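# Set the control box dial to 6 with two arms

## Task

Rotate the dial on the control box until it points at 6, and make sure the control box is still upright afterwards.

## Robot and tools

Robot: two arms, left_arm and right_arm, each with a two-finger parallel gripper and a wrist camera (cam_left_wrist, cam_right_wrist, both 672x504). The left arm's base sits near y = +0.358 m and the right arm's near y = -0.366 m, both at x close to 0. A camera stand behind the arms is fixed to the floor.

Frame: everything is in the scene frame. Its origin is on the table top, halfway between the two nominal bases; +x points out over the table, +y toward the left arm, +z up. The words left and right name arms, not sides of an image. Reported end_effector_position (m) is the point between the finger pads, roughly 1 cm behind the fingertips; end_effector_quat_wxyz is the gripper orientation. The fingers point along the gripper's +z and close along its y. Printed positions can be off by a few centimetres, more at long reach.

Row layout (used by execute_actions and move): one flat list of 14 numbers covering both arms, even if only one moves. Order: left_arm dx, dy, dz, rx, ry, rz, opening, then right_arm dx, dy, dz, rx, ry, rz, opening. Each value lies in [-1, 1]. dx, dy, dz are an offset (not a pose) along the scene axes, measured from that arm's Hand target at the start of the action or move; 1.0 equals 0.6 m. rx, ry, rz form one rotation vector, 1.0 equals 180 degrees, turning about the Hand target's position. Opening is absolute, not an offset: +1 fully open (0.094 m), -1 closed. Sending six zeros re-commands the current Hand target; a 0 for the opening is a real command (half-closed), so resend the present opening to leave a gripper alone. Repeating the same offset moves the arm again.

execute_actions(actions, cameras): actions is a list of actions; each action is a table of up to 15 rows, one row per 1/30 s step. A table shorter than 15 rows keeps its last row for the remaining steps. All rows in an action count from the start-of-action Hand target, not from the row before. Each action takes 0.5 s. An empty actions list returns state and, by default, all camera images. cameras: list of names, ["all"], [] or null; an unknown name invalidates the call.

move(target, speed, blend, opening_speed, grip_force, blocking, cameras): target is one 14-number row or a list of up to 15 such rows; every row is an offset from the same starting Hand targets. Grippers follow straight paths, finishing together, lasting at least 0.5 s and at most 10 s in total. speed: top speed in m/s, 0.002 to 2.9, default 0.25 (rotation up to twice that in rad/s); one value or one per target. blend: corner rounding in m per target; 0 means stop at each. opening_speed: rate of finger change on the -1..+1 scale per second, at least 0.2. grip_force: newtons per pad, 10 to 50, one value or one per arm; it persists; lower values close slowly. blocking=false returns after about 0.5 s while the move continues. Paths do not avoid obstacles or the other arm; faster moves lag and hit harder. Avoid paths passing near an arm's own base. The result adds a move: line, e.g. done, off_target, moving, held, fault, with limits such as paced (pose clipped) or held (steps withheld). done means at rest within 10 mm and 2 degrees; neither done nor off_target tells you about contact.

wait(seconds): 0 to 10 s, arms hold their last command; a running move keeps going and may end the wait early. stop(): brakes the running move. zoom_image(camera, region): region [x0, y0, x1, y1] in pixels of the latest image from cam_left_wrist or cam_right_wrist, at most 504 by 504. read_manual(section): licence texts only. finished_scene(scene): ends the scene (number 1 to 3); irreversible, the dial must already read 6 and the box stand on its own.

Results: Hand target is the last commanded pose after clipping; the next offsets start there. The gripper often rests short of it by up to a few cm due to friction and weight; another command, even all zeros, re-requests it, or send the missing distance. Orientation commands are clipped to within 40 degrees of the measured orientation each step. grip_measured is the measured opening on the command scale; it can read about 2.5 mm wide when empty and follows the command even after contact, so it does not reveal a touch. Joint velocities may be reported as within noise. Joint torques include gravity and have offsets; joints 1-3 wrap at ±28 N m. Tool commands shows current commands. Execute_actions results list positions at some steps.

Heat: holding loads, stretched poses or pushing unreachable targets heats motors. A MOTOR HOT line appears at 75 °C; at 90 °C that arm faults, folds and idles; at 100 °C it collapses.

Avoid: knocking over the control box, letting anything fall from the table, hard or fast contact with fixed or heavy objects, arms or grippers touching each other (clearance checking does not cover grippers or cameras), closing a gripper on the other arm's fingers, strain on camera cables, and any arm stop. To end a press, command back past the gripper. Turn the dial gently with moderate speed.

Each tool is called as a command line: name --argument value for each argument, lists and objects as JSON in quotes; but a table of rows of numbers goes row by row, as --pt "numbers of a row", without its own name.

## Session

execute_actions --actions '[]'

Scene clock: 0.00 s.
left_arm: end_effector_position=(+0.1432, +0.1190, +0.1768) grip_measured=+1.000 end_effector_quat_wxyz=(+0.389, +0.077, +0.887, -0.237) | right_arm: end_effector_position=(+0.1408, -0.2411, +0.3008) grip_measured=+1.000 end_effector_quat_wxyz=(+0.517, -0.062, +0.821, +0.235)
Joint positions: left_arm=[-1.218 0.899 0.676 -0.511 -0.506 -0.874 0.094] | right_arm=[0.821 0.497 0.877 -0.76 0.295 0.466 0.094]
Joint velocities: within noise
Joint torques (N m): no reading
Heat: left arm: 29 °C; right arm: 28 °C.
Hand target: left_arm +0.1440, +0.1209, +0.1793; +0.392, +0.075, +0.886, -0.235 | right_arm +0.1398, -0.2430, +0.3037; +0.520, -0.062, +0.819, +0.235
Tool commands: left_gripper/opening=+1.0 right_gripper/opening=+1.0

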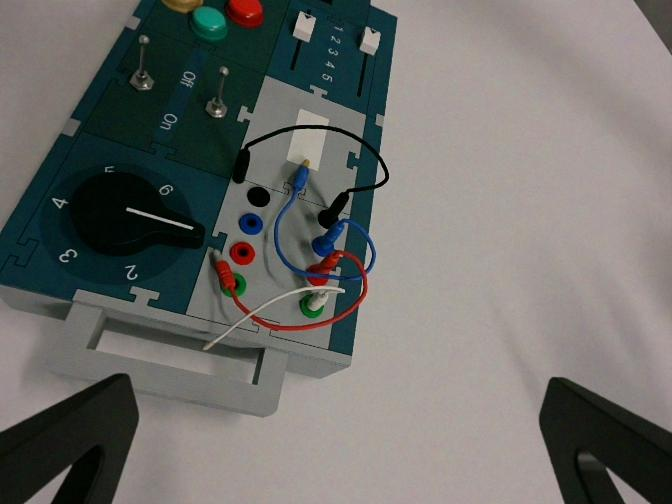

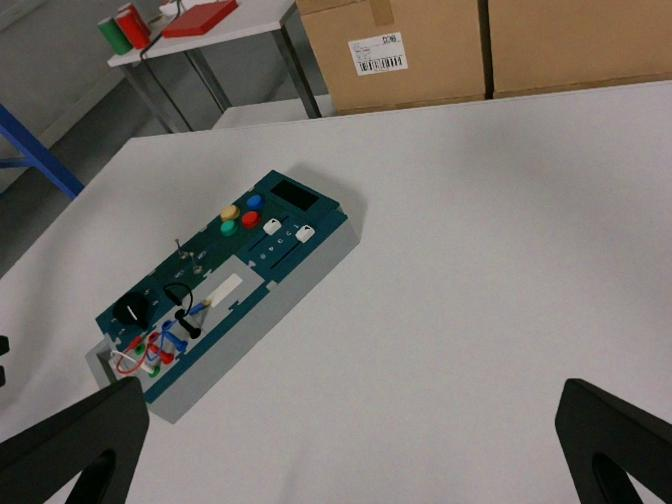

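zoom_image --camera "cam_left_wrist" --region '[0, 130, 240, 310]'

zoom_image --camera "cam_right_wrist" --region '[70, 150, 370, 440]'

Scaled by 2.100.

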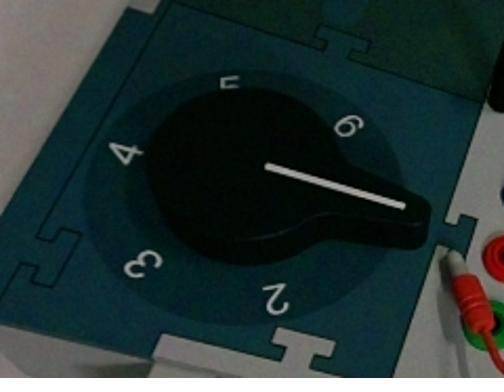

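Scaled by 1.680.

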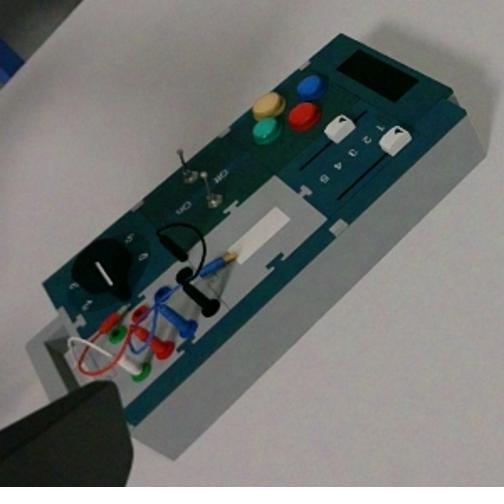

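move --target '[0.158, 0.057, 0.05, 0.3505, -0.0057, -0.5598, 0.5, 0, 0, 0, 0, 0, 0, 1]' --speed 0.4 --cameras '["all"]'

Scene clock: 5.33 s.
left_arm: end_effector_position=(+0.2396, +0.1570, +0.2102) grip_measured=+0.503 end_effector_quat_wxyz=(+0.052, +0.862, +0.504, +0.021) | right_arm: end_effector_position=(+0.1408, -0.2411, +0.3008) grip_measured=+1.000 end_effector_quat_wxyz=(+0.517, -0.062, +0.821, +0.235)
Joint positions: left_arm=[-0.602 1.735 1.818 -1.542 -0.001 1.423 0.071] | right_arm=[0.821 0.497 0.877 -0.76 0.295 0.466 0.094]
Joint torques (N m): left_arm=[-0.54 -5.46 6.48 0.44 -0.02 0.03] | right_arm=[-0.12 1.8 5.39 1.74 0.14 -0.04]
Heat: left arm: 30 °C; right arm: 29 °C.
Hand target: left_arm +0.2388, +0.1551, +0.2092; +0.000, +0.866, +0.500, +0.000 | right_arm +0.1398, -0.2430, +0.3037; +0.520, -0.062, +0.819, +0.235
Off the commanded pose: left_arm 0.002 m, 6 deg | right_arm 0.004 m, 0 deg.
joint sent to its limit (left arm) — joint 4 (wrist pitch), lower limit. The joint targets are off in orientation, not in position.
move: off_target (left_arm)
camera_calibration:
cam_left_wrist: T_world_to_cam=[[-0.861504, 0.496457, -0.106494, 0.152137], [0.409213, 0.803037, 0.433216, -0.280446], [0.300592, 0.329638, -0.894977, 0.154701], [0, 0, 0, 1]] pos_world=[0.199327, 0.0986834, 0.276149]

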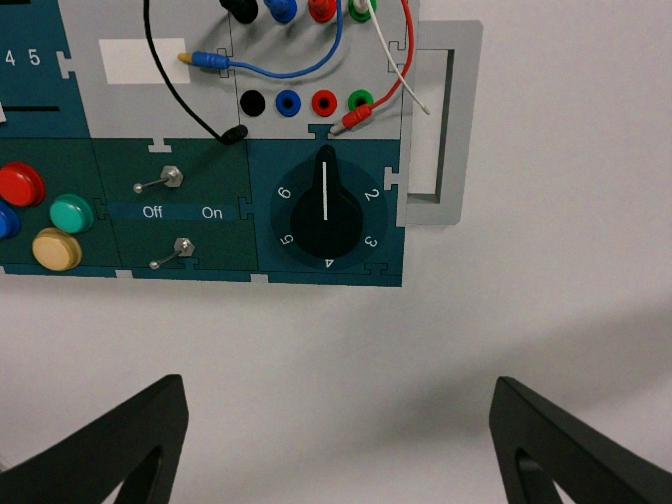

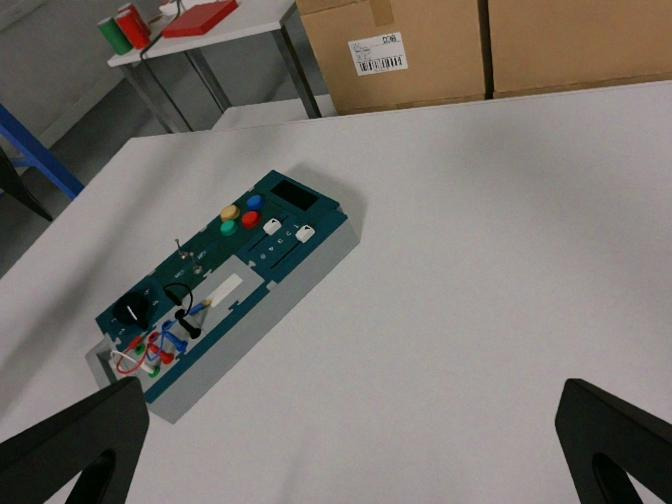

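move --target '[0.025, -0.010, -0.083, 0, 0, 0, 0.5, 0, 0, 0, 0, 0, 0, 1]' --speed 0.2 --cameras '["cam_left_wrist"]'

Scene clock: 7.63 s.
left_arm: end_effector_position=(+0.2515, +0.1479, +0.1635) grip_measured=+0.503 end_effector_quat_wxyz=(+0.003, +0.866, +0.500, +0.002) | right_arm: end_effector_position=(+0.1408, -0.2411, +0.3008) grip_measured=+1.000 end_effector_quat_wxyz=(+0.517, -0.062, +0.821, +0.235)
Joint positions: left_arm=[-0.602 1.859 1.788 -1.492 -0.002 1.436 0.071] | right_arm=[0.821 0.497 0.877 -0.76 0.295 0.466 0.094]
Joint torques (N m): left_arm=[0.65 -7.12 4.93 0.49 0.02 0.11] | right_arm=[-0.14 1.76 5.39 1.72 0.15 -0.07]
Heat: left arm: 30 °C; right arm: 29 °C.
Hand target: left_arm +0.2538, +0.1491, +0.1594; +0.000, +0.866, +0.500, +0.000 | right_arm +0.1398, -0.2430, +0.3037; +0.520, -0.062, +0.819, +0.235
Off the commanded pose: left_arm 0.005 m, 0 deg | right_arm 0.004 m, 0 deg.
move: done
camera_calibration:
cam_left_wrist: T_world_to_cam=[[-0.859706, 0.510783, -0.00248831, 0.142411], [0.455372, 0.768631, 0.44927, -0.266979], [0.231392, 0.385107, -0.893393, 0.121267], [0, 0, 0, 1]] pos_world=[0.215947, 0.0857665, 0.228639]
Images, in order (width x height): cam_left_wrist 672x504.

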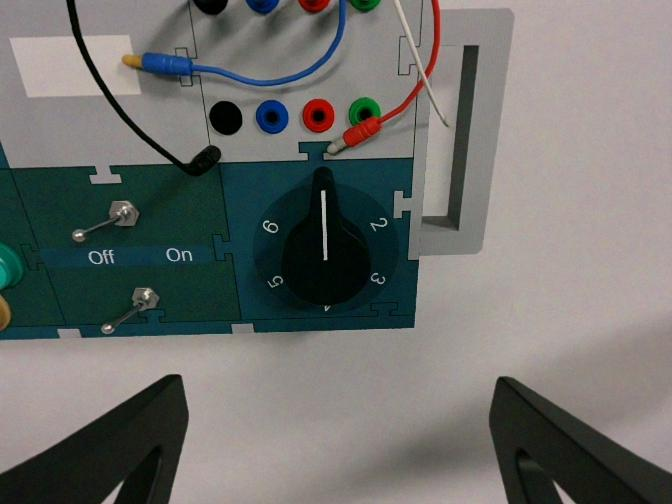

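move --target '[0.022, 0.0165, -0.0707, 0, 0, 0.0139, 0.5, 0, 0, 0, 0, 0, 0, 1]' --speed 0.2 --cameras '["cam_left_wrist"]'

Scene clock: 9.87 s.
left_arm: end_effector_position=(+0.2674, +0.1588, +0.1247) grip_measured=+0.503 end_effector_quat_wxyz=(+0.008, +0.854, +0.521, +0.006) | right_arm: end_effector_position=(+0.1408, -0.2411, +0.3008) grip_measured=+1.000 end_effector_quat_wxyz=(+0.517, -0.062, +0.821, +0.235)
Joint positions: left_arm=[-0.551 1.859 1.633 -1.326 -0.004 1.438 0.071] | right_arm=[0.821 0.497 0.877 -0.76 0.295 0.466 0.094]
Joint torques (N m): left_arm=[0.13 -6.78 4.77 0.51 0.05 0.08] | right_arm=[-0.13 1.8 5.45 1.73 0.12 -0.05]
Heat: left arm: 30 °C; right arm: 30 °C.
Hand target: left_arm +0.2671, +0.1591, +0.1170; +0.000, +0.855, +0.519, +0.000 | right_arm +0.1398, -0.2430, +0.3037; +0.520, -0.062, +0.819, +0.235
Off the commanded pose: left_arm 0.008 m, 1 deg | right_arm 0.004 m, 0 deg.
move: done
camera_calibration:
cam_left_wrist: T_world_to_cam=[[-0.883511, 0.468198, -0.0141453, 0.164989], [0.412438, 0.791896, 0.450329, -0.257454], [0.222044, 0.392036, -0.892751, 0.0800505], [0, 0, 0, 1]] pos_world=[0.234179, 0.0952468, 0.189738]
Images, in order (width x height): cam_left_wrist 672x504.

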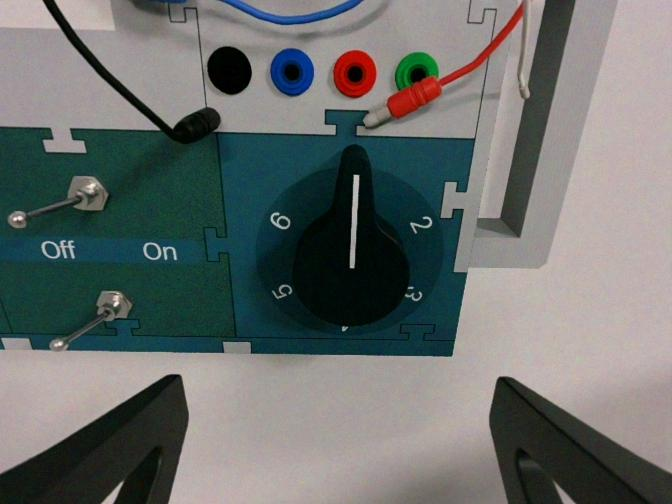

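move --target '[-0.0065, -0.004, -0.065, 0, 0, 0, 0.3, 0, 0, 0, 0, 0, 0, 1]' --speed 0.12 --cameras '["cam_left_wrist"]'

Scene clock: 11.83 s.
left_arm: end_effector_position=(+0.2657, +0.1582, +0.0857) grip_measured=+0.303 end_effector_quat_wxyz=(+0.007, +0.855, +0.519, +0.006) | right_arm: end_effector_position=(+0.1408, -0.2411, +0.3008) grip_measured=+1.000 end_effector_quat_wxyz=(+0.517, -0.062, +0.821, +0.235)
Joint positions: left_arm=[-0.555 1.865 1.485 -1.173 -0.004 1.437 0.061] | right_arm=[0.821 0.497 0.877 -0.76 0.295 0.466 0.094]
Joint torques (N m): left_arm=[-0.62 -6.8 4.68 0.48 0.02 -0.03] | right_arm=[-0.09 1.78 5.55 1.72 0.13 -0.05]
Heat: left arm: 30 °C; right arm: 30 °C.
Hand target: left_arm +0.2631, +0.1566, +0.0780; +0.000, +0.855, +0.519, +0.000 | right_arm +0.1398, -0.2430, +0.3037; +0.520, -0.062, +0.819, +0.235
Off the commanded pose: left_arm 0.008 m, 1 deg | right_arm 0.004 m, 0 deg.
move: done
camera_calibration:
cam_left_wrist: T_world_to_cam=[[-0.881922, 0.471193, -0.0137887, 0.162284], [0.415248, 0.79039, 0.450392, -0.239232], [0.22312, 0.391485, -0.892724, 0.0456494], [0, 0, 0, 1]] pos_world=[0.232277, 0.0947481, 0.150738]
Images, in order (width x height): cam_left_wrist 672x504.

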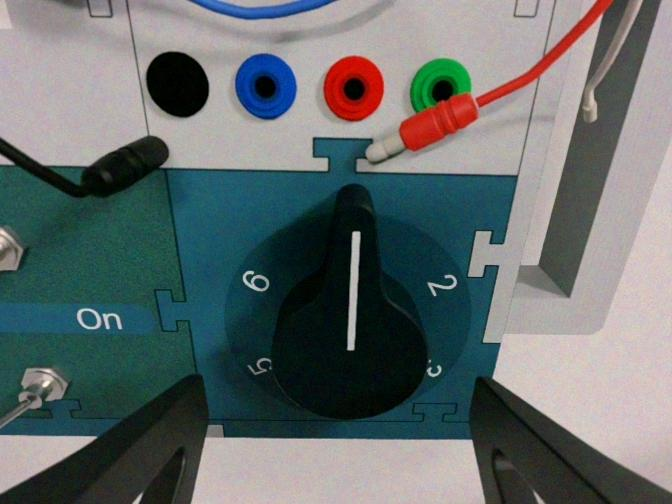

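move --target '[-0.0075, -0.005, -0.030, 0, 0, 0, 0.3, 0, 0, 0, 0, 0, 0, 1]' --speed 0.06 --cameras '["cam_left_wrist"]'

Scene clock: 13.57 s.
left_arm: end_effector_position=(+0.2620, +0.1546, +0.0687) grip_measured=+0.303 end_effector_quat_wxyz=(+0.009, +0.855, +0.519, +0.006) | right_arm: end_effector_position=(+0.1408, -0.2411, +0.3008) grip_measured=+1.000 end_effector_quat_wxyz=(+0.517, -0.062, +0.821, +0.235)
Joint positions: left_arm=[-0.57 1.869 1.423 -1.103 -0.004 1.423 0.061] | right_arm=[0.821 0.497 0.877 -0.76 0.295 0.466 0.094]
Joint torques (N m): left_arm=[-0.65 -6.72 4.57 0.53 0.04 -0.05] | right_arm=[-0.09 1.81 5.39 1.71 0.14 -0.07]
Heat: left arm: 30 °C; right arm: 30 °C.
Hand target: left_arm +0.2588, +0.1536, +0.0600; +0.000, +0.855, +0.519, +0.000 | right_arm +0.1398, -0.2430, +0.3037; +0.520, -0.062, +0.819, +0.235
Off the commanded pose: left_arm 0.009 m, 1 deg | right_arm 0.004 m, 0 deg.
move: done
camera_calibration:
cam_left_wrist: T_world_to_cam=[[-0.881687, 0.471521, -0.0172227, 0.160723], [0.414351, 0.791214, 0.449772, -0.227063], [0.225704, 0.389421, -0.892978, 0.0324127], [0, 0, 0, 1]] pos_world=[0.228475, 0.091249, 0.133839]
Images, in order (width x height): cam_left_wrist 672x504.

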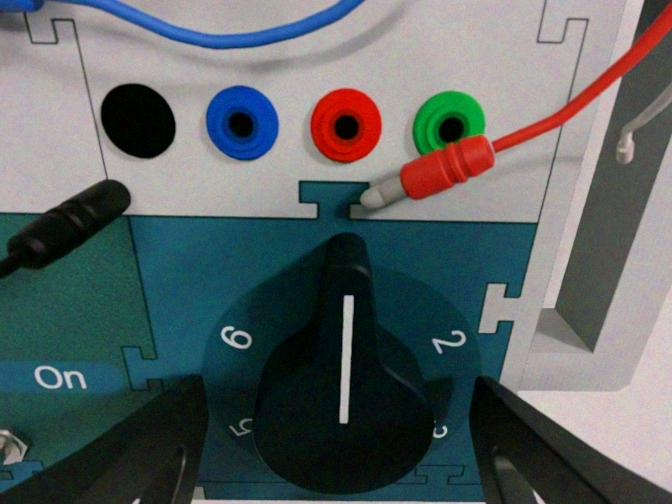

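move --target '[0, 0, 0, 0, 0, 0, -0.3, 0, 0, 0, 0, 0, 0, 1]' --opening_speed 0.5 --cameras '["cam_left_wrist"]'

Scene clock: 15.17 s.
left_arm: end_effector_position=(+0.2616, +0.1549, +0.0686) grip_measured=-0.219 end_effector_quat_wxyz=(+0.008, +0.854, +0.519, +0.006) | right_arm: end_effector_position=(+0.1408, -0.2411, +0.3008) grip_measured=+1.000 end_effector_quat_wxyz=(+0.517, -0.062, +0.821, +0.235)
Joint positions: left_arm=[-0.57 1.869 1.422 -1.104 -0.004 1.422 0.037] | right_arm=[0.821 0.497 0.877 -0.76 0.295 0.466 0.094]
Joint torques (N m): left_arm=[-0.7 -6.57 4.49 0.53 0.02 -0.03] | right_arm=[-0.14 1.78 5.44 1.7 0.12 -0.05]
Heat: left arm: 30 °C; right arm: 31 °C.
Hand target: left_arm +0.2587, +0.1536, +0.0600; +0.000, +0.855, +0.519, +0.000 | right_arm +0.1398, -0.2430, +0.3037; +0.520, -0.062, +0.819, +0.235
Off the commanded pose: left_arm 0.009 m, 1 deg | right_arm 0.004 m, 0 deg.
move: done
camera_calibration:
cam_left_wrist: T_world_to_cam=[[-0.882075, 0.470859, -0.0153542, 0.160261], [0.414451, 0.791075, 0.449923, -0.227038], [0.223997, 0.390502, -0.892935, 0.0325088], [0, 0, 0, 1]] pos_world=[0.228177, 0.0914484, 0.133638]
Images, in order (width x height): cam_left_wrist 672x504.

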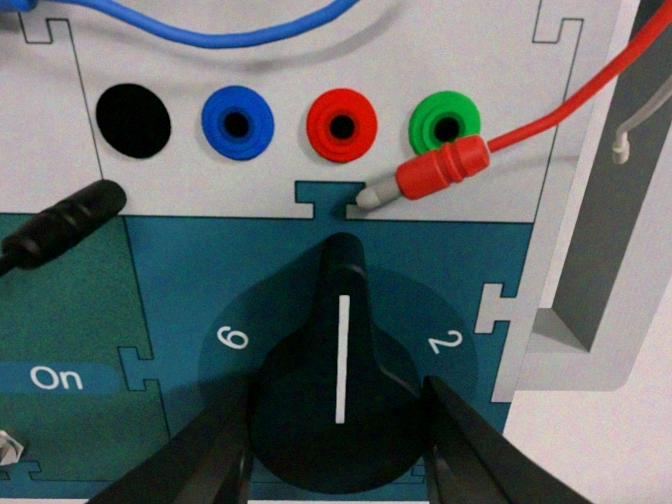

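move --target '[0, 0, 0, 0, 0, 0.34, -0.3, 0, 0, 0, 0, 0, 0, 1]' --speed 0.3 --cameras '["all"]'

Scene clock: 17.83 s.
left_arm: end_effector_position=(+0.2612, +0.1543, +0.0686) grip_measured=-0.219 end_effector_quat_wxyz=(+0.010, +0.473, +0.881, -0.001) | right_arm: end_effector_position=(+0.1408, -0.2411, +0.3008) grip_measured=+1.000 end_effector_quat_wxyz=(+0.517, -0.062, +0.821, +0.235)
Joint positions: left_arm=[-0.57 1.869 1.422 -1.104 0 0.359 0.037] | right_arm=[0.821 0.497 0.877 -0.76 0.295 0.466 0.094]
Joint torques (N m): left_arm=[-0.57 -6.74 4.57 0.54 0 -0.1] | right_arm=[-0.12 1.76 5.44 1.72 0.13 -0.06]
Heat: left arm: 30 °C; right arm: 31 °C.
Hand target: left_arm +0.2587, +0.1536, +0.0600; +0.000, +0.472, +0.882, +0.000 | right_arm +0.1398, -0.2430, +0.3037; +0.520, -0.062, +0.819, +0.235
Off the commanded pose: left_arm 0.009 m, 1 deg | right_arm 0.004 m, 0 deg.
move: done
camera_calibration:
cam_left_wrist: T_world_to_cam=[[-0.840625, -0.541611, -0.00256127, 0.3047], [-0.489321, 0.757422, 0.432293, 0.016044], [-0.232195, 0.36465, -0.90173, 0.1566], [0, 0, 0, 1]] pos_world=[0.300351, 0.0957725, 0.135056]

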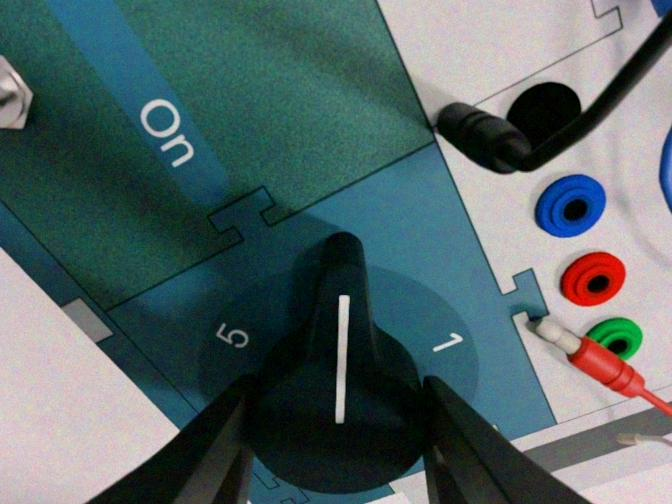

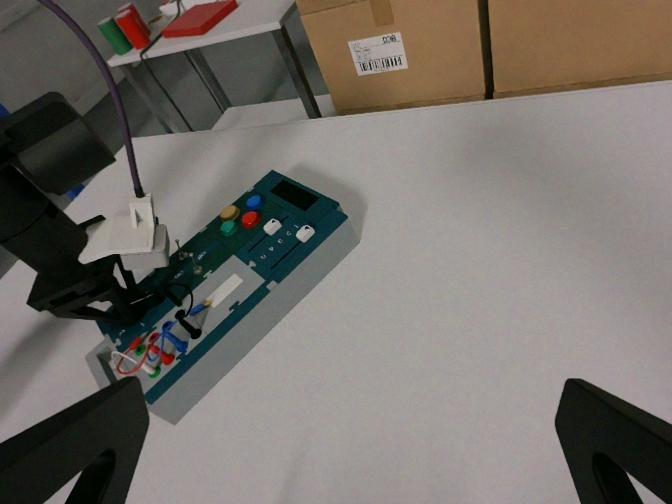

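move --pt "0 0 0 0 0 0 0.25 0 0 0 0 0 0 1" --pt "0 0 0.1 0 0 0 0.25 0 0 0 0 0 0 1" --speed 0.15 --opening_speed 1.0 --cameras '["all"]'

Scene clock: 19.90 s.
left_arm: end_effector_position=(+0.2586, +0.1561, +0.1132) grip_measured=+0.247 end_effector_quat_wxyz=(-0.007, +0.472, +0.882, +0.001) | right_arm: end_effector_position=(+0.1408, -0.2411, +0.3008) grip_measured=+1.000 end_effector_quat_wxyz=(+0.517, -0.062, +0.821, +0.235)
Joint positions: left_arm=[-0.57 1.869 1.601 -1.316 0 0.356 0.059] | right_arm=[0.821 0.497 0.877 -0.76 0.295 0.466 0.094]
Joint torques (N m): left_arm=[-0.58 -8.61 6.42 0.29 -0.02 -0.03] | right_arm=[-0.03 1.8 5.53 1.71 0.13 -0.07]
Heat: left arm: 30 °C; right arm: 31 °C.
Hand target: left_arm +0.2587, +0.1536, +0.1200; +0.000, +0.472, +0.882, +0.000 | right_arm +0.1398, -0.2430, +0.3037; +0.520, -0.062, +0.819, +0.235
Off the commanded pose: left_arm 0.007 m, 1 deg | right_arm 0.004 m, 0 deg.
move: done
camera_calibration:
cam_left_wrist: T_world_to_cam=[[-0.838399, -0.544974, 0.00956049, 0.302197], [-0.480156, 0.746755, 0.460225, -0.00976217], [-0.25795, 0.381262, -0.887751, 0.198057], [0, 0, 0, 1]] pos_world=[0.299763, 0.0964675, 0.177429]

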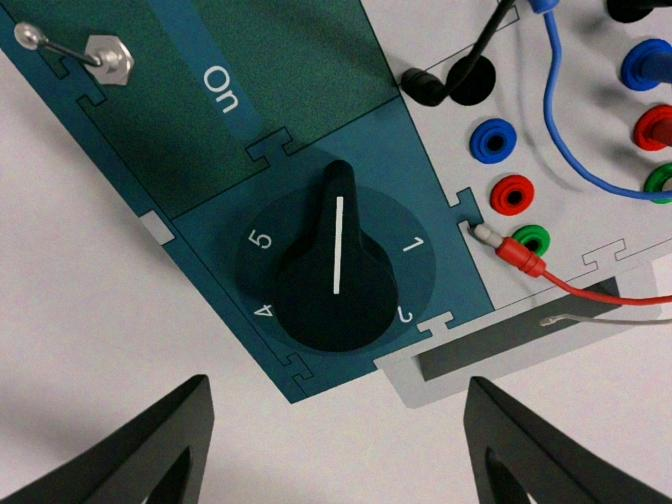

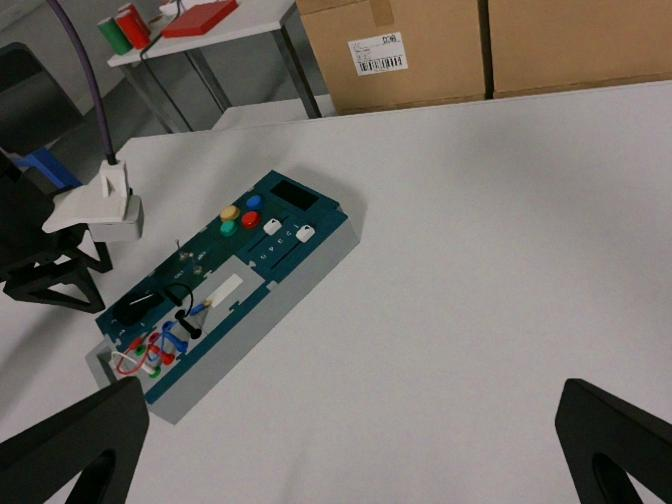

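finished_scene --scene 1

The scene is finished: the task was done.


## Next scene

The same job, from a new start.

execute_actions --actions '[]'

Scene clock: 0.00 s.
left_arm: end_effector_position=(+0.2146, +0.2599, +0.4115) grip_measured=+1.000 end_effector_quat_wxyz=(+0.566, -0.016, +0.809, -0.156) | right_arm: end_effector_position=(+0.2175, -0.2485, +0.4242) grip_measured=+1.000 end_effector_quat_wxyz=(+0.588, -0.078, +0.760, +0.264)
Joint positions: left_arm=[-0.626 0.839 1.373 -0.879 -0.411 -0.43 0.094] | right_arm=[0.245 0.836 1.244 -0.583 -0.278 0.272 0.094]
Joint velocities: within noise
Joint torques (N m): no reading
Heat: left arm: 27 °C; right arm: 26 °C.
Hand target: left_arm +0.2129, +0.2620, +0.4130; +0.568, -0.016, +0.809, -0.155 | right_arm +0.2147, -0.2491, +0.4284; +0.593, -0.079, +0.757, +0.264
Tool commands: left_gripper/opening=+1.0 right_gripper/opening=+1.0
camera_calibration:
cam_left_wrist: T_world_to_cam=[[-0.159608, -0.952326, 0.259999, 0.176115], [-0.731551, -0.0627418, -0.678894, 0.487454], [0.662841, -0.298559, -0.686661, 0.308241], [0, 0, 0, 1]] pos_world=[0.180392, 0.290331, 0.496797]
cam_right_wrist: T_world_to_cam=[[0.439449, -0.833303, -0.335397, -0.15647], [-0.63498, -0.0240772, -0.772154, 0.49697], [0.635362, 0.552292, -0.539711, 0.315583], [0, 0, 0, 1]] pos_world=[0.183817, -0.292716, 0.501582]

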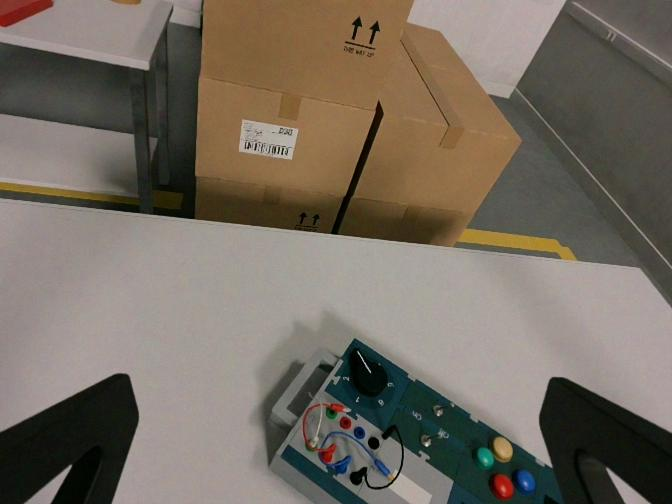

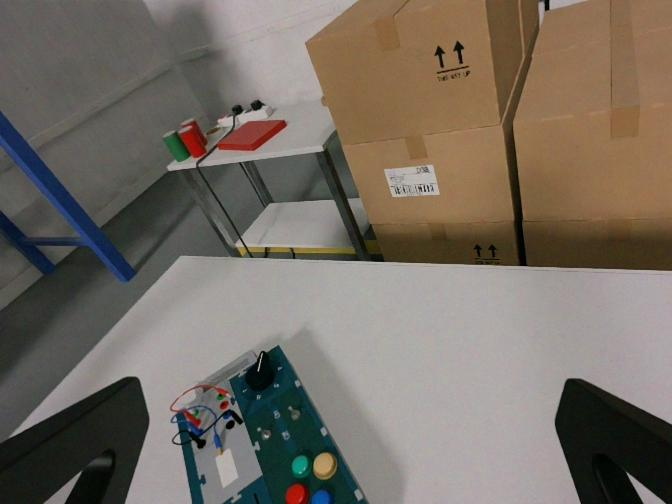

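zoom_image --camera "cam_left_wrist" --region '[310, 330, 430, 420]'

zoom_image --camera "cam_right_wrist" --region '[160, 330, 360, 480]'

Scaled by 4.200.

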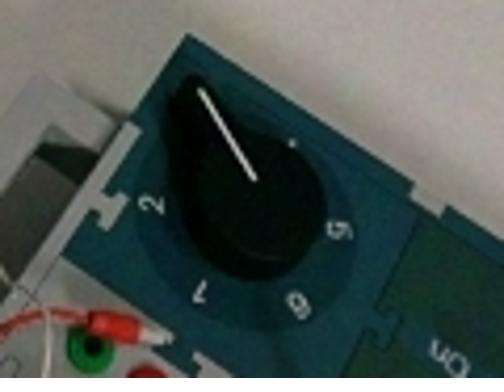

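Scaled by 2.520.

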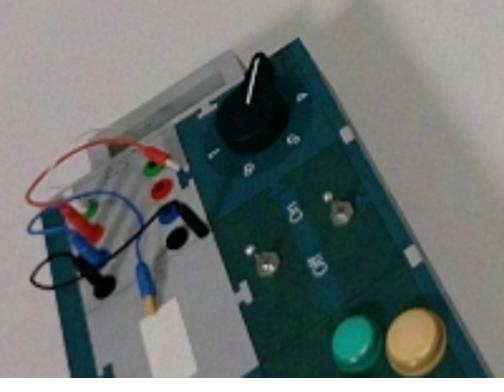

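move --target '[0.2167, -0.22, -0.4383, -0.0623, 0.4055, 0.2191, 0.3, 0, 0, 0, 0, 0, 0, 1]' --speed 0.4 --cameras '["cam_left_wrist"]'

Scene clock: 4.83 s.
left_arm: end_effector_position=(+0.3421, +0.1288, +0.1493) grip_measured=+0.303 end_effector_quat_wxyz=(+0.014, -0.402, +0.915, -0.023) | right_arm: end_effector_position=(+0.2175, -0.2485, +0.4242) grip_measured=+1.000 end_effector_quat_wxyz=(+0.588, -0.078, +0.760, +0.264)
Joint positions: left_arm=[-0.506 2.193 2.219 -1.542 0.002 -1.392 0.061] | right_arm=[0.245 0.836 1.244 -0.583 -0.278 0.272 0.094]
Joint torques (N m): left_arm=[0.13 -9.61 6.68 0.35 -0.01 -0.07] | right_arm=[-0.12 -0.57 5.74 1.78 -0.03 -0.05]
Heat: left arm: 27 °C; right arm: 27 °C.
Hand target: left_arm +0.3429, +0.1301, +0.1499; -0.001, -0.407, +0.913, +0.001 | right_arm +0.2147, -0.2491, +0.4284; +0.593, -0.079, +0.757, +0.264
Off the commanded pose: left_arm 0.002 m, 3 deg | right_arm 0.005 m, 1 deg.
joint sent to its limit (left arm) — joint 4 (wrist pitch), lower limit. The joint targets are off in orientation, not in position.
move: off_target (left_arm)
camera_calibration:
cam_left_wrist: T_world_to_cam=[[0.7274, -0.683739, 0.0582366, -0.168107], [-0.633336, -0.636257, 0.440525, 0.267599], [-0.264151, -0.357321, -0.895849, 0.360486], [0, 0, 0, 1]] pos_world=[0.386984, 0.18413, 0.214847]
Images, in order (width x height): cam_left_wrist 672x504.

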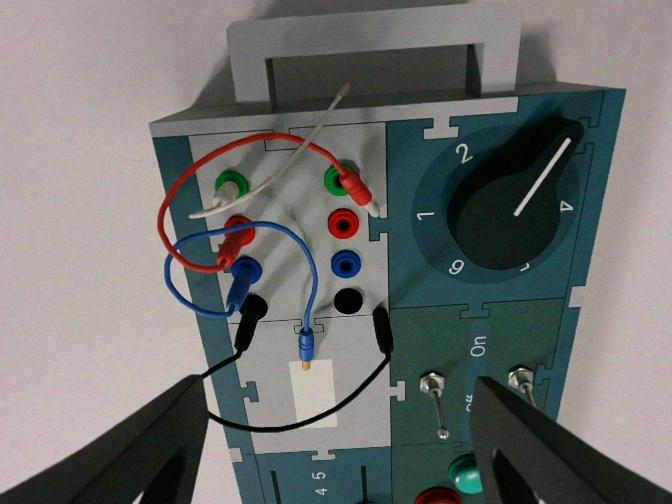

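move --target '[0.0932, -0.0655, -0.0833, -0.0238, -0.0375, 0, 0.3, 0, 0, 0, 0, 0, 0, 1]' --speed 0.2 --cameras '["cam_left_wrist"]'

Scene clock: 6.83 s.
left_arm: end_effector_position=(+0.3963, +0.0943, +0.1033) grip_measured=+0.303 end_effector_quat_wxyz=(+0.036, -0.405, +0.912, -0.057) | right_arm: end_effector_position=(+0.2175, -0.2485, +0.4242) grip_measured=+1.000 end_effector_quat_wxyz=(+0.588, -0.078, +0.760, +0.264)
Joint positions: left_arm=[-0.506 2.402 2.381 -1.414 0.003 -1.4 0.061] | right_arm=[0.245 0.836 1.244 -0.583 -0.278 0.272 0.094]
Joint torques (N m): left_arm=[-0.44 -10.63 6.86 0.72 -0.03 -0.07] | right_arm=[-0.12 -0.5 5.7 1.77 -0.03 -0.03]
Heat: left arm: 27 °C; right arm: 28 °C.
Hand target: left_arm +0.3988, +0.0907, +0.0999; +0.038, -0.406, +0.911, -0.058 | right_arm +0.2147, -0.2491, +0.4284; +0.593, -0.079, +0.757, +0.264
Off the commanded pose: left_arm 0.005 m, 0 deg | right_arm 0.005 m, 1 deg.
move: done
camera_calibration:
cam_left_wrist: T_world_to_cam=[[0.726052, -0.673568, 0.1384, -0.237273], [-0.657811, -0.621707, 0.425164, 0.310148], [-0.200333, -0.399733, -0.894472, 0.299822], [0, 0, 0, 1]] pos_world=[0.436355, 0.15285, 0.169157]
Images, in order (width x height): cam_left_wrist 672x504.

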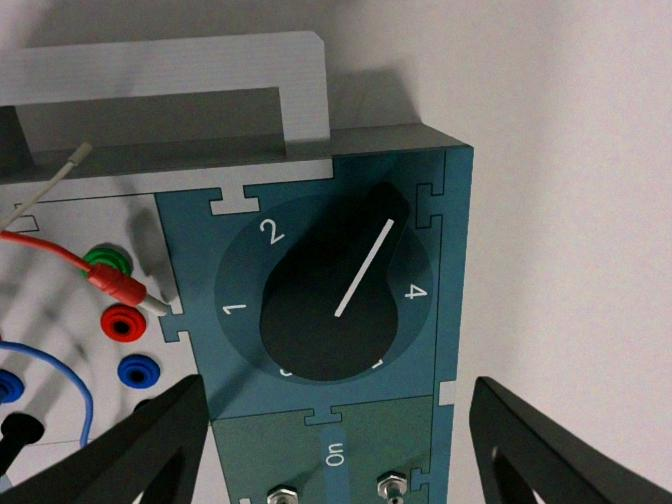

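move --target '[0.0087, 0.0018, -0.0515, 0, 0, 0, 0.3, 0, 0, 0, 0, 0, 0, 1]' --speed 0.08 --cameras '["cam_left_wrist"]'

Scene clock: 9.33 s.
left_arm: end_effector_position=(+0.4038, +0.0894, +0.0774) grip_measured=+0.303 end_effector_quat_wxyz=(+0.041, -0.405, +0.911, -0.065) | right_arm: end_effector_position=(+0.2175, -0.2485, +0.4242) grip_measured=+1.000 end_effector_quat_wxyz=(+0.588, -0.078, +0.760, +0.264)
Joint positions: left_arm=[-0.506 2.402 2.274 -1.29 0.004 -1.4 0.061] | right_arm=[0.245 0.836 1.244 -0.583 -0.278 0.272 0.094]
Joint torques (N m): left_arm=[0.21 -11.19 4.83 0.76 -0.03 0.03] | right_arm=[-0.17 -0.51 5.68 1.79 -0.02 -0.04]
Heat: left arm: 27 °C; right arm: 28 °C.
Hand target: left_arm +0.4041, +0.0918, +0.0690; +0.038, -0.406, +0.911, -0.058 | right_arm +0.2147, -0.2491, +0.4284; +0.593, -0.079, +0.757, +0.264
Off the commanded pose: left_arm 0.009 m, 1 deg | right_arm 0.005 m, 1 deg.
move: done
camera_calibration:
cam_left_wrist: T_world_to_cam=[[0.723835, -0.672128, 0.155908, -0.242904], [-0.664173, -0.617533, 0.42134, 0.325629], [-0.186916, -0.40853, -0.893401, 0.271534], [0, 0, 0, 1]] pos_world=[0.44285, 0.148754, 0.143259]
Images, in order (width x height): cam_left_wrist 672x504.

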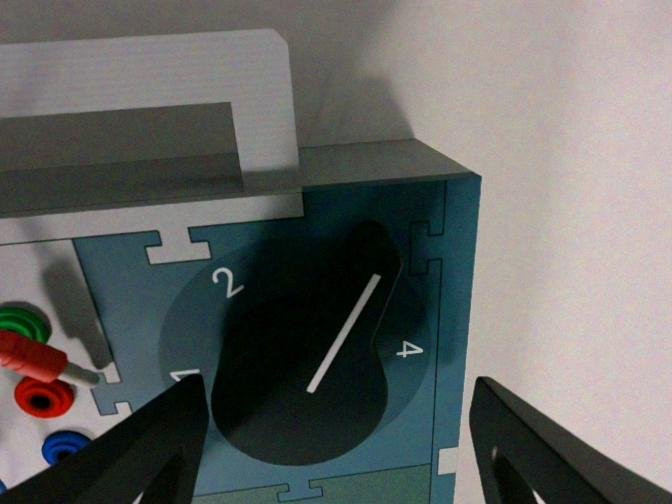

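move --target '[-0.0025, 0.0117, -0.0067, 0, 0, 0, 0.3, 0, 0, 0, 0, 0, 0, 1]' --speed 0.06 --cameras '["cam_left_wrist"]'

Scene clock: 11.37 s.
left_arm: end_effector_position=(+0.4033, +0.0928, +0.0703) grip_measured=+0.303 end_effector_quat_wxyz=(+0.040, -0.405, +0.911, -0.065) | right_arm: end_effector_position=(+0.2175, -0.2485, +0.4242) grip_measured=+1.000 end_effector_quat_wxyz=(+0.588, -0.078, +0.760, +0.264)
Joint positions: left_arm=[-0.5 2.387 2.22 -1.252 0.006 -1.395 0.061] | right_arm=[0.245 0.836 1.244 -0.583 -0.278 0.272 0.094]
Joint torques (N m): left_arm=[0.55 -12.31 3.73 0.78 -0.06 0.08] | right_arm=[-0.09 -0.49 5.68 1.77 -0.06 -0.06]
Heat: left arm: 27 °C; right arm: 29 °C.
Hand target: left_arm +0.4026, +0.0989, +0.0650; +0.038, -0.406, +0.911, -0.058 | right_arm +0.2147, -0.2491, +0.4284; +0.593, -0.079, +0.757, +0.264
Off the commanded pose: left_arm 0.008 m, 1 deg | right_arm 0.005 m, 1 deg.
move: done
camera_calibration:
cam_left_wrist: T_world_to_cam=[[0.724272, -0.672004, 0.154406, -0.239215], [-0.663055, -0.617352, 0.423361, 0.329701], [-0.189177, -0.409009, -0.892706, 0.267393], [0, 0, 0, 1]] pos_world=[0.442451, 0.152154, 0.136057]
Images, in order (width x height): cam_left_wrist 672x504.

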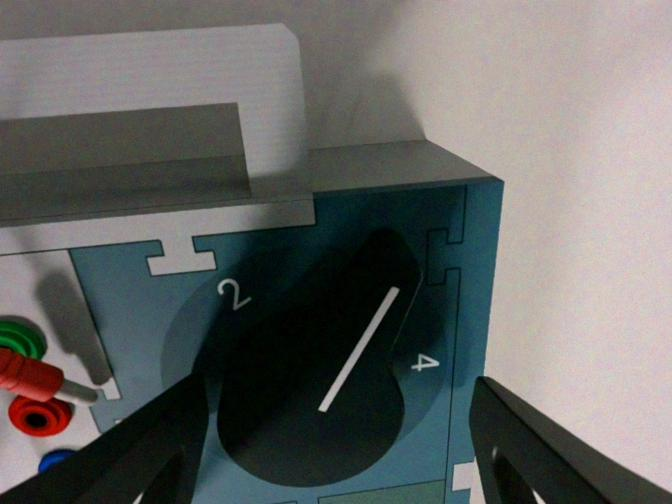

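move --pt "-0.0055 0.0055 0.0015 0 0 0 0.3 0 0 0 0 0 0 1" --pt "-0.0055 0.0055 0.0015 0 0 0 -0.3 0 0 0 0 0 0 1" --speed 0.06 --opening_speed 0.6 --cameras '["cam_left_wrist"]'

Scene clock: 13.57 s.
left_arm: end_effector_position=(+0.3987, +0.0958, +0.0692) grip_measured=-0.207 end_effector_quat_wxyz=(+0.036, -0.404, +0.912, -0.064) | right_arm: end_effector_position=(+0.2175, -0.2485, +0.4242) grip_measured=+1.000 end_effector_quat_wxyz=(+0.588, -0.078, +0.760, +0.264)
Joint positions: left_arm=[-0.498 2.363 2.175 -1.237 0.012 -1.39 0.037] | right_arm=[0.245 0.836 1.244 -0.583 -0.278 0.272 0.094]
Joint torques (N m): left_arm=[0.62 -12.29 4.01 0.76 -0.11 0.05] | right_arm=[-0.08 -0.5 5.68 1.79 -0.04 -0.04]
Heat: left arm: 27 °C; right arm: 29 °C.
Hand target: left_arm +0.3993, +0.1021, +0.0660; +0.038, -0.406, +0.911, -0.058 | right_arm +0.2147, -0.2491, +0.4284; +0.593, -0.079, +0.757, +0.264
Off the commanded pose: left_arm 0.007 m, 1 deg | right_arm 0.005 m, 1 deg.
move: done; target 2's new opening was sent with left_arm's hand 0.011 m and 2 deg from that target
camera_calibration:
cam_left_wrist: T_world_to_cam=[[0.723673, -0.673763, 0.149469, -0.233013], [-0.661359, -0.615135, 0.4292, 0.327671], [-0.197236, -0.409453, -0.890756, 0.269839], [0, 0, 0, 1]] pos_world=[0.438555, 0.155053, 0.134552]
Images, in order (width x height): cam_left_wrist 672x504.

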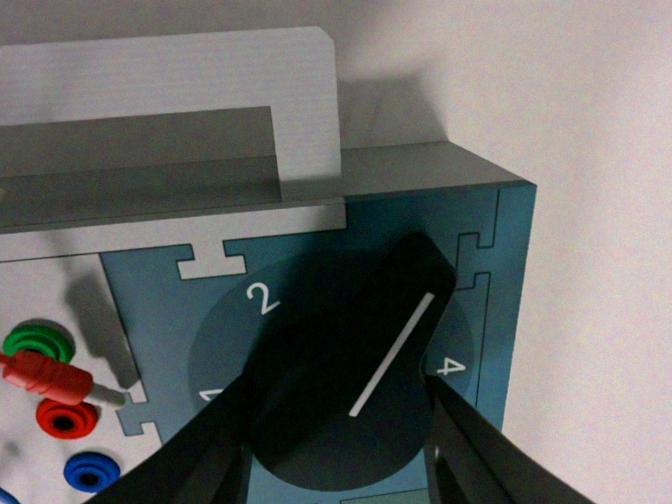

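move --pt "0 0 0.0015 0.0653 -0.0414 -0.5502 -0.3 0 0 0 0 0 0 1" --pt "0 0 0.0015 0.1175 -0.0746 -0.9903 -0.3 0 0 0 0 0 0 1" --speed 0.45 --cameras '["cam_left_wrist"]'

Scene clock: 19.20 s.
left_arm: end_effector_position=(+0.4024, +0.1013, +0.0689) grip_measured=-0.217 end_effector_quat_wxyz=(+0.062, +0.909, +0.411, +0.040) | right_arm: end_effector_position=(+0.2175, -0.2485, +0.4242) grip_measured=+1.000 end_effector_quat_wxyz=(+0.588, -0.078, +0.760, +0.264)
Joint positions: left_arm=[-0.487 2.363 2.173 -1.234 0.005 1.748 0.037] | right_arm=[0.245 0.836 1.244 -0.583 -0.278 0.272 0.094]
Joint torques (N m): left_arm=[-0.42 -12.42 3.96 0.77 -0.03 0.08] | right_arm=[-0.12 -0.5 5.7 1.77 -0.03 -0.07]
Heat: left arm: 28 °C; right arm: 30 °C.
Hand target: left_arm +0.3992, +0.1021, +0.0668; +0.058, +0.911, +0.406, +0.039 | right_arm +0.2147, -0.2491, +0.4284; +0.593, -0.079, +0.757, +0.264
Off the commanded pose: left_arm 0.004 m, 1 deg | right_arm 0.005 m, 1 deg.
move: done
camera_calibration:
cam_left_wrist: T_world_to_cam=[[-0.734285, 0.664135, -0.140535, 0.239253], [0.543558, 0.699231, 0.46435, -0.286832], [0.406657, 0.264576, -0.874431, -0.0397959], [0, 0, 0, 1]] pos_world=[0.347773, 0.0521949, 0.132015]
Images, in order (width x height): cam_left_wrist 672x504.

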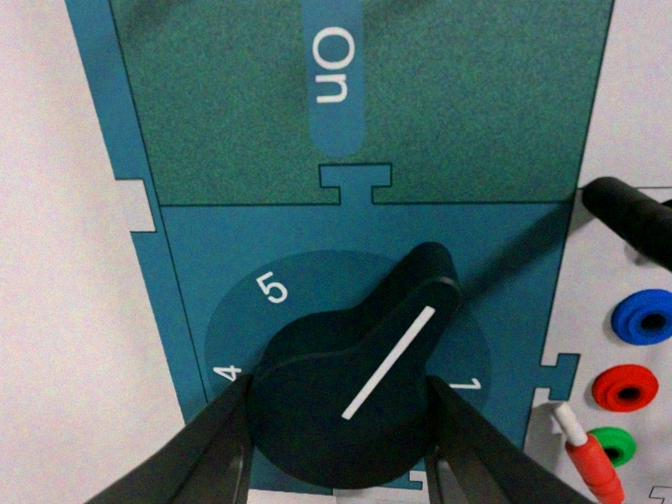

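move --pt "0 0 0.002 0 0 0 0.3 0 0 0 0 0 0 1" --pt "-0.012 0.008 0.1 0 0 0 0.3 0 0 0 0 0 0 1" --speed 0.15 --opening_speed 1.0 --cameras '["cam_left_wrist"]'

Scene clock: 21.67 s.
left_arm: end_effector_position=(+0.3940, +0.1074, +0.1218) grip_measured=+0.297 end_effector_quat_wxyz=(+0.058, +0.910, +0.409, +0.040) | right_arm: end_effector_position=(+0.2175, -0.2485, +0.4242) grip_measured=+1.000 end_effector_quat_wxyz=(+0.588, -0.078, +0.760, +0.264)
Joint positions: left_arm=[-0.487 2.36 2.382 -1.452 0 1.751 0.061] | right_arm=[0.245 0.836 1.244 -0.583 -0.278 0.272 0.094]
Joint torques (N m): left_arm=[-0.39 -11.7 6.78 0.48 -0.03 0.07] | right_arm=[-0.03 -0.43 5.63 1.79 -0.03 -0.05]
Heat: left arm: 28 °C; right arm: 30 °C.
Hand target: left_arm +0.3921, +0.1070, +0.1267; +0.058, +0.911, +0.406, +0.039 | right_arm +0.2147, -0.2491, +0.4284; +0.593, -0.079, +0.757, +0.264
Off the commanded pose: left_arm 0.005 m, 0 deg | right_arm 0.005 m, 1 deg.
move: done
camera_calibration:
cam_left_wrist: T_world_to_cam=[[-0.732871, 0.6672, -0.133211, 0.234615], [0.546674, 0.694019, 0.468492, -0.312264], [0.405029, 0.270521, -0.873367, 0.00808989], [0, 0, 0, 1]] pos_world=[0.339372, 0.057994, 0.184612]
Images, in order (width x height): cam_left_wrist 672x504.

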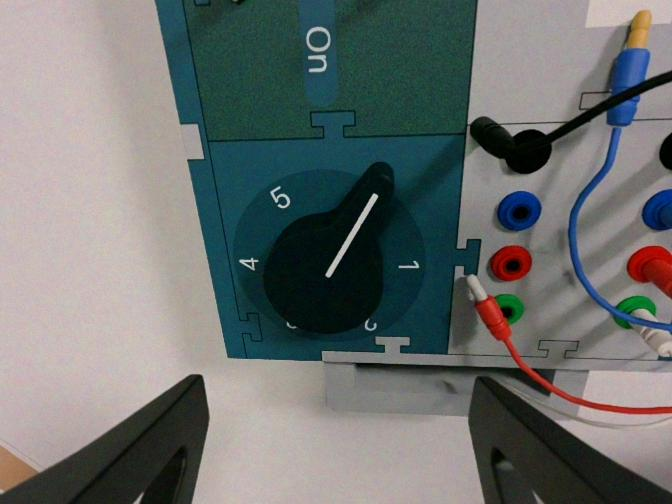

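finished_scene --scene 2

The scene is finished: the task was done.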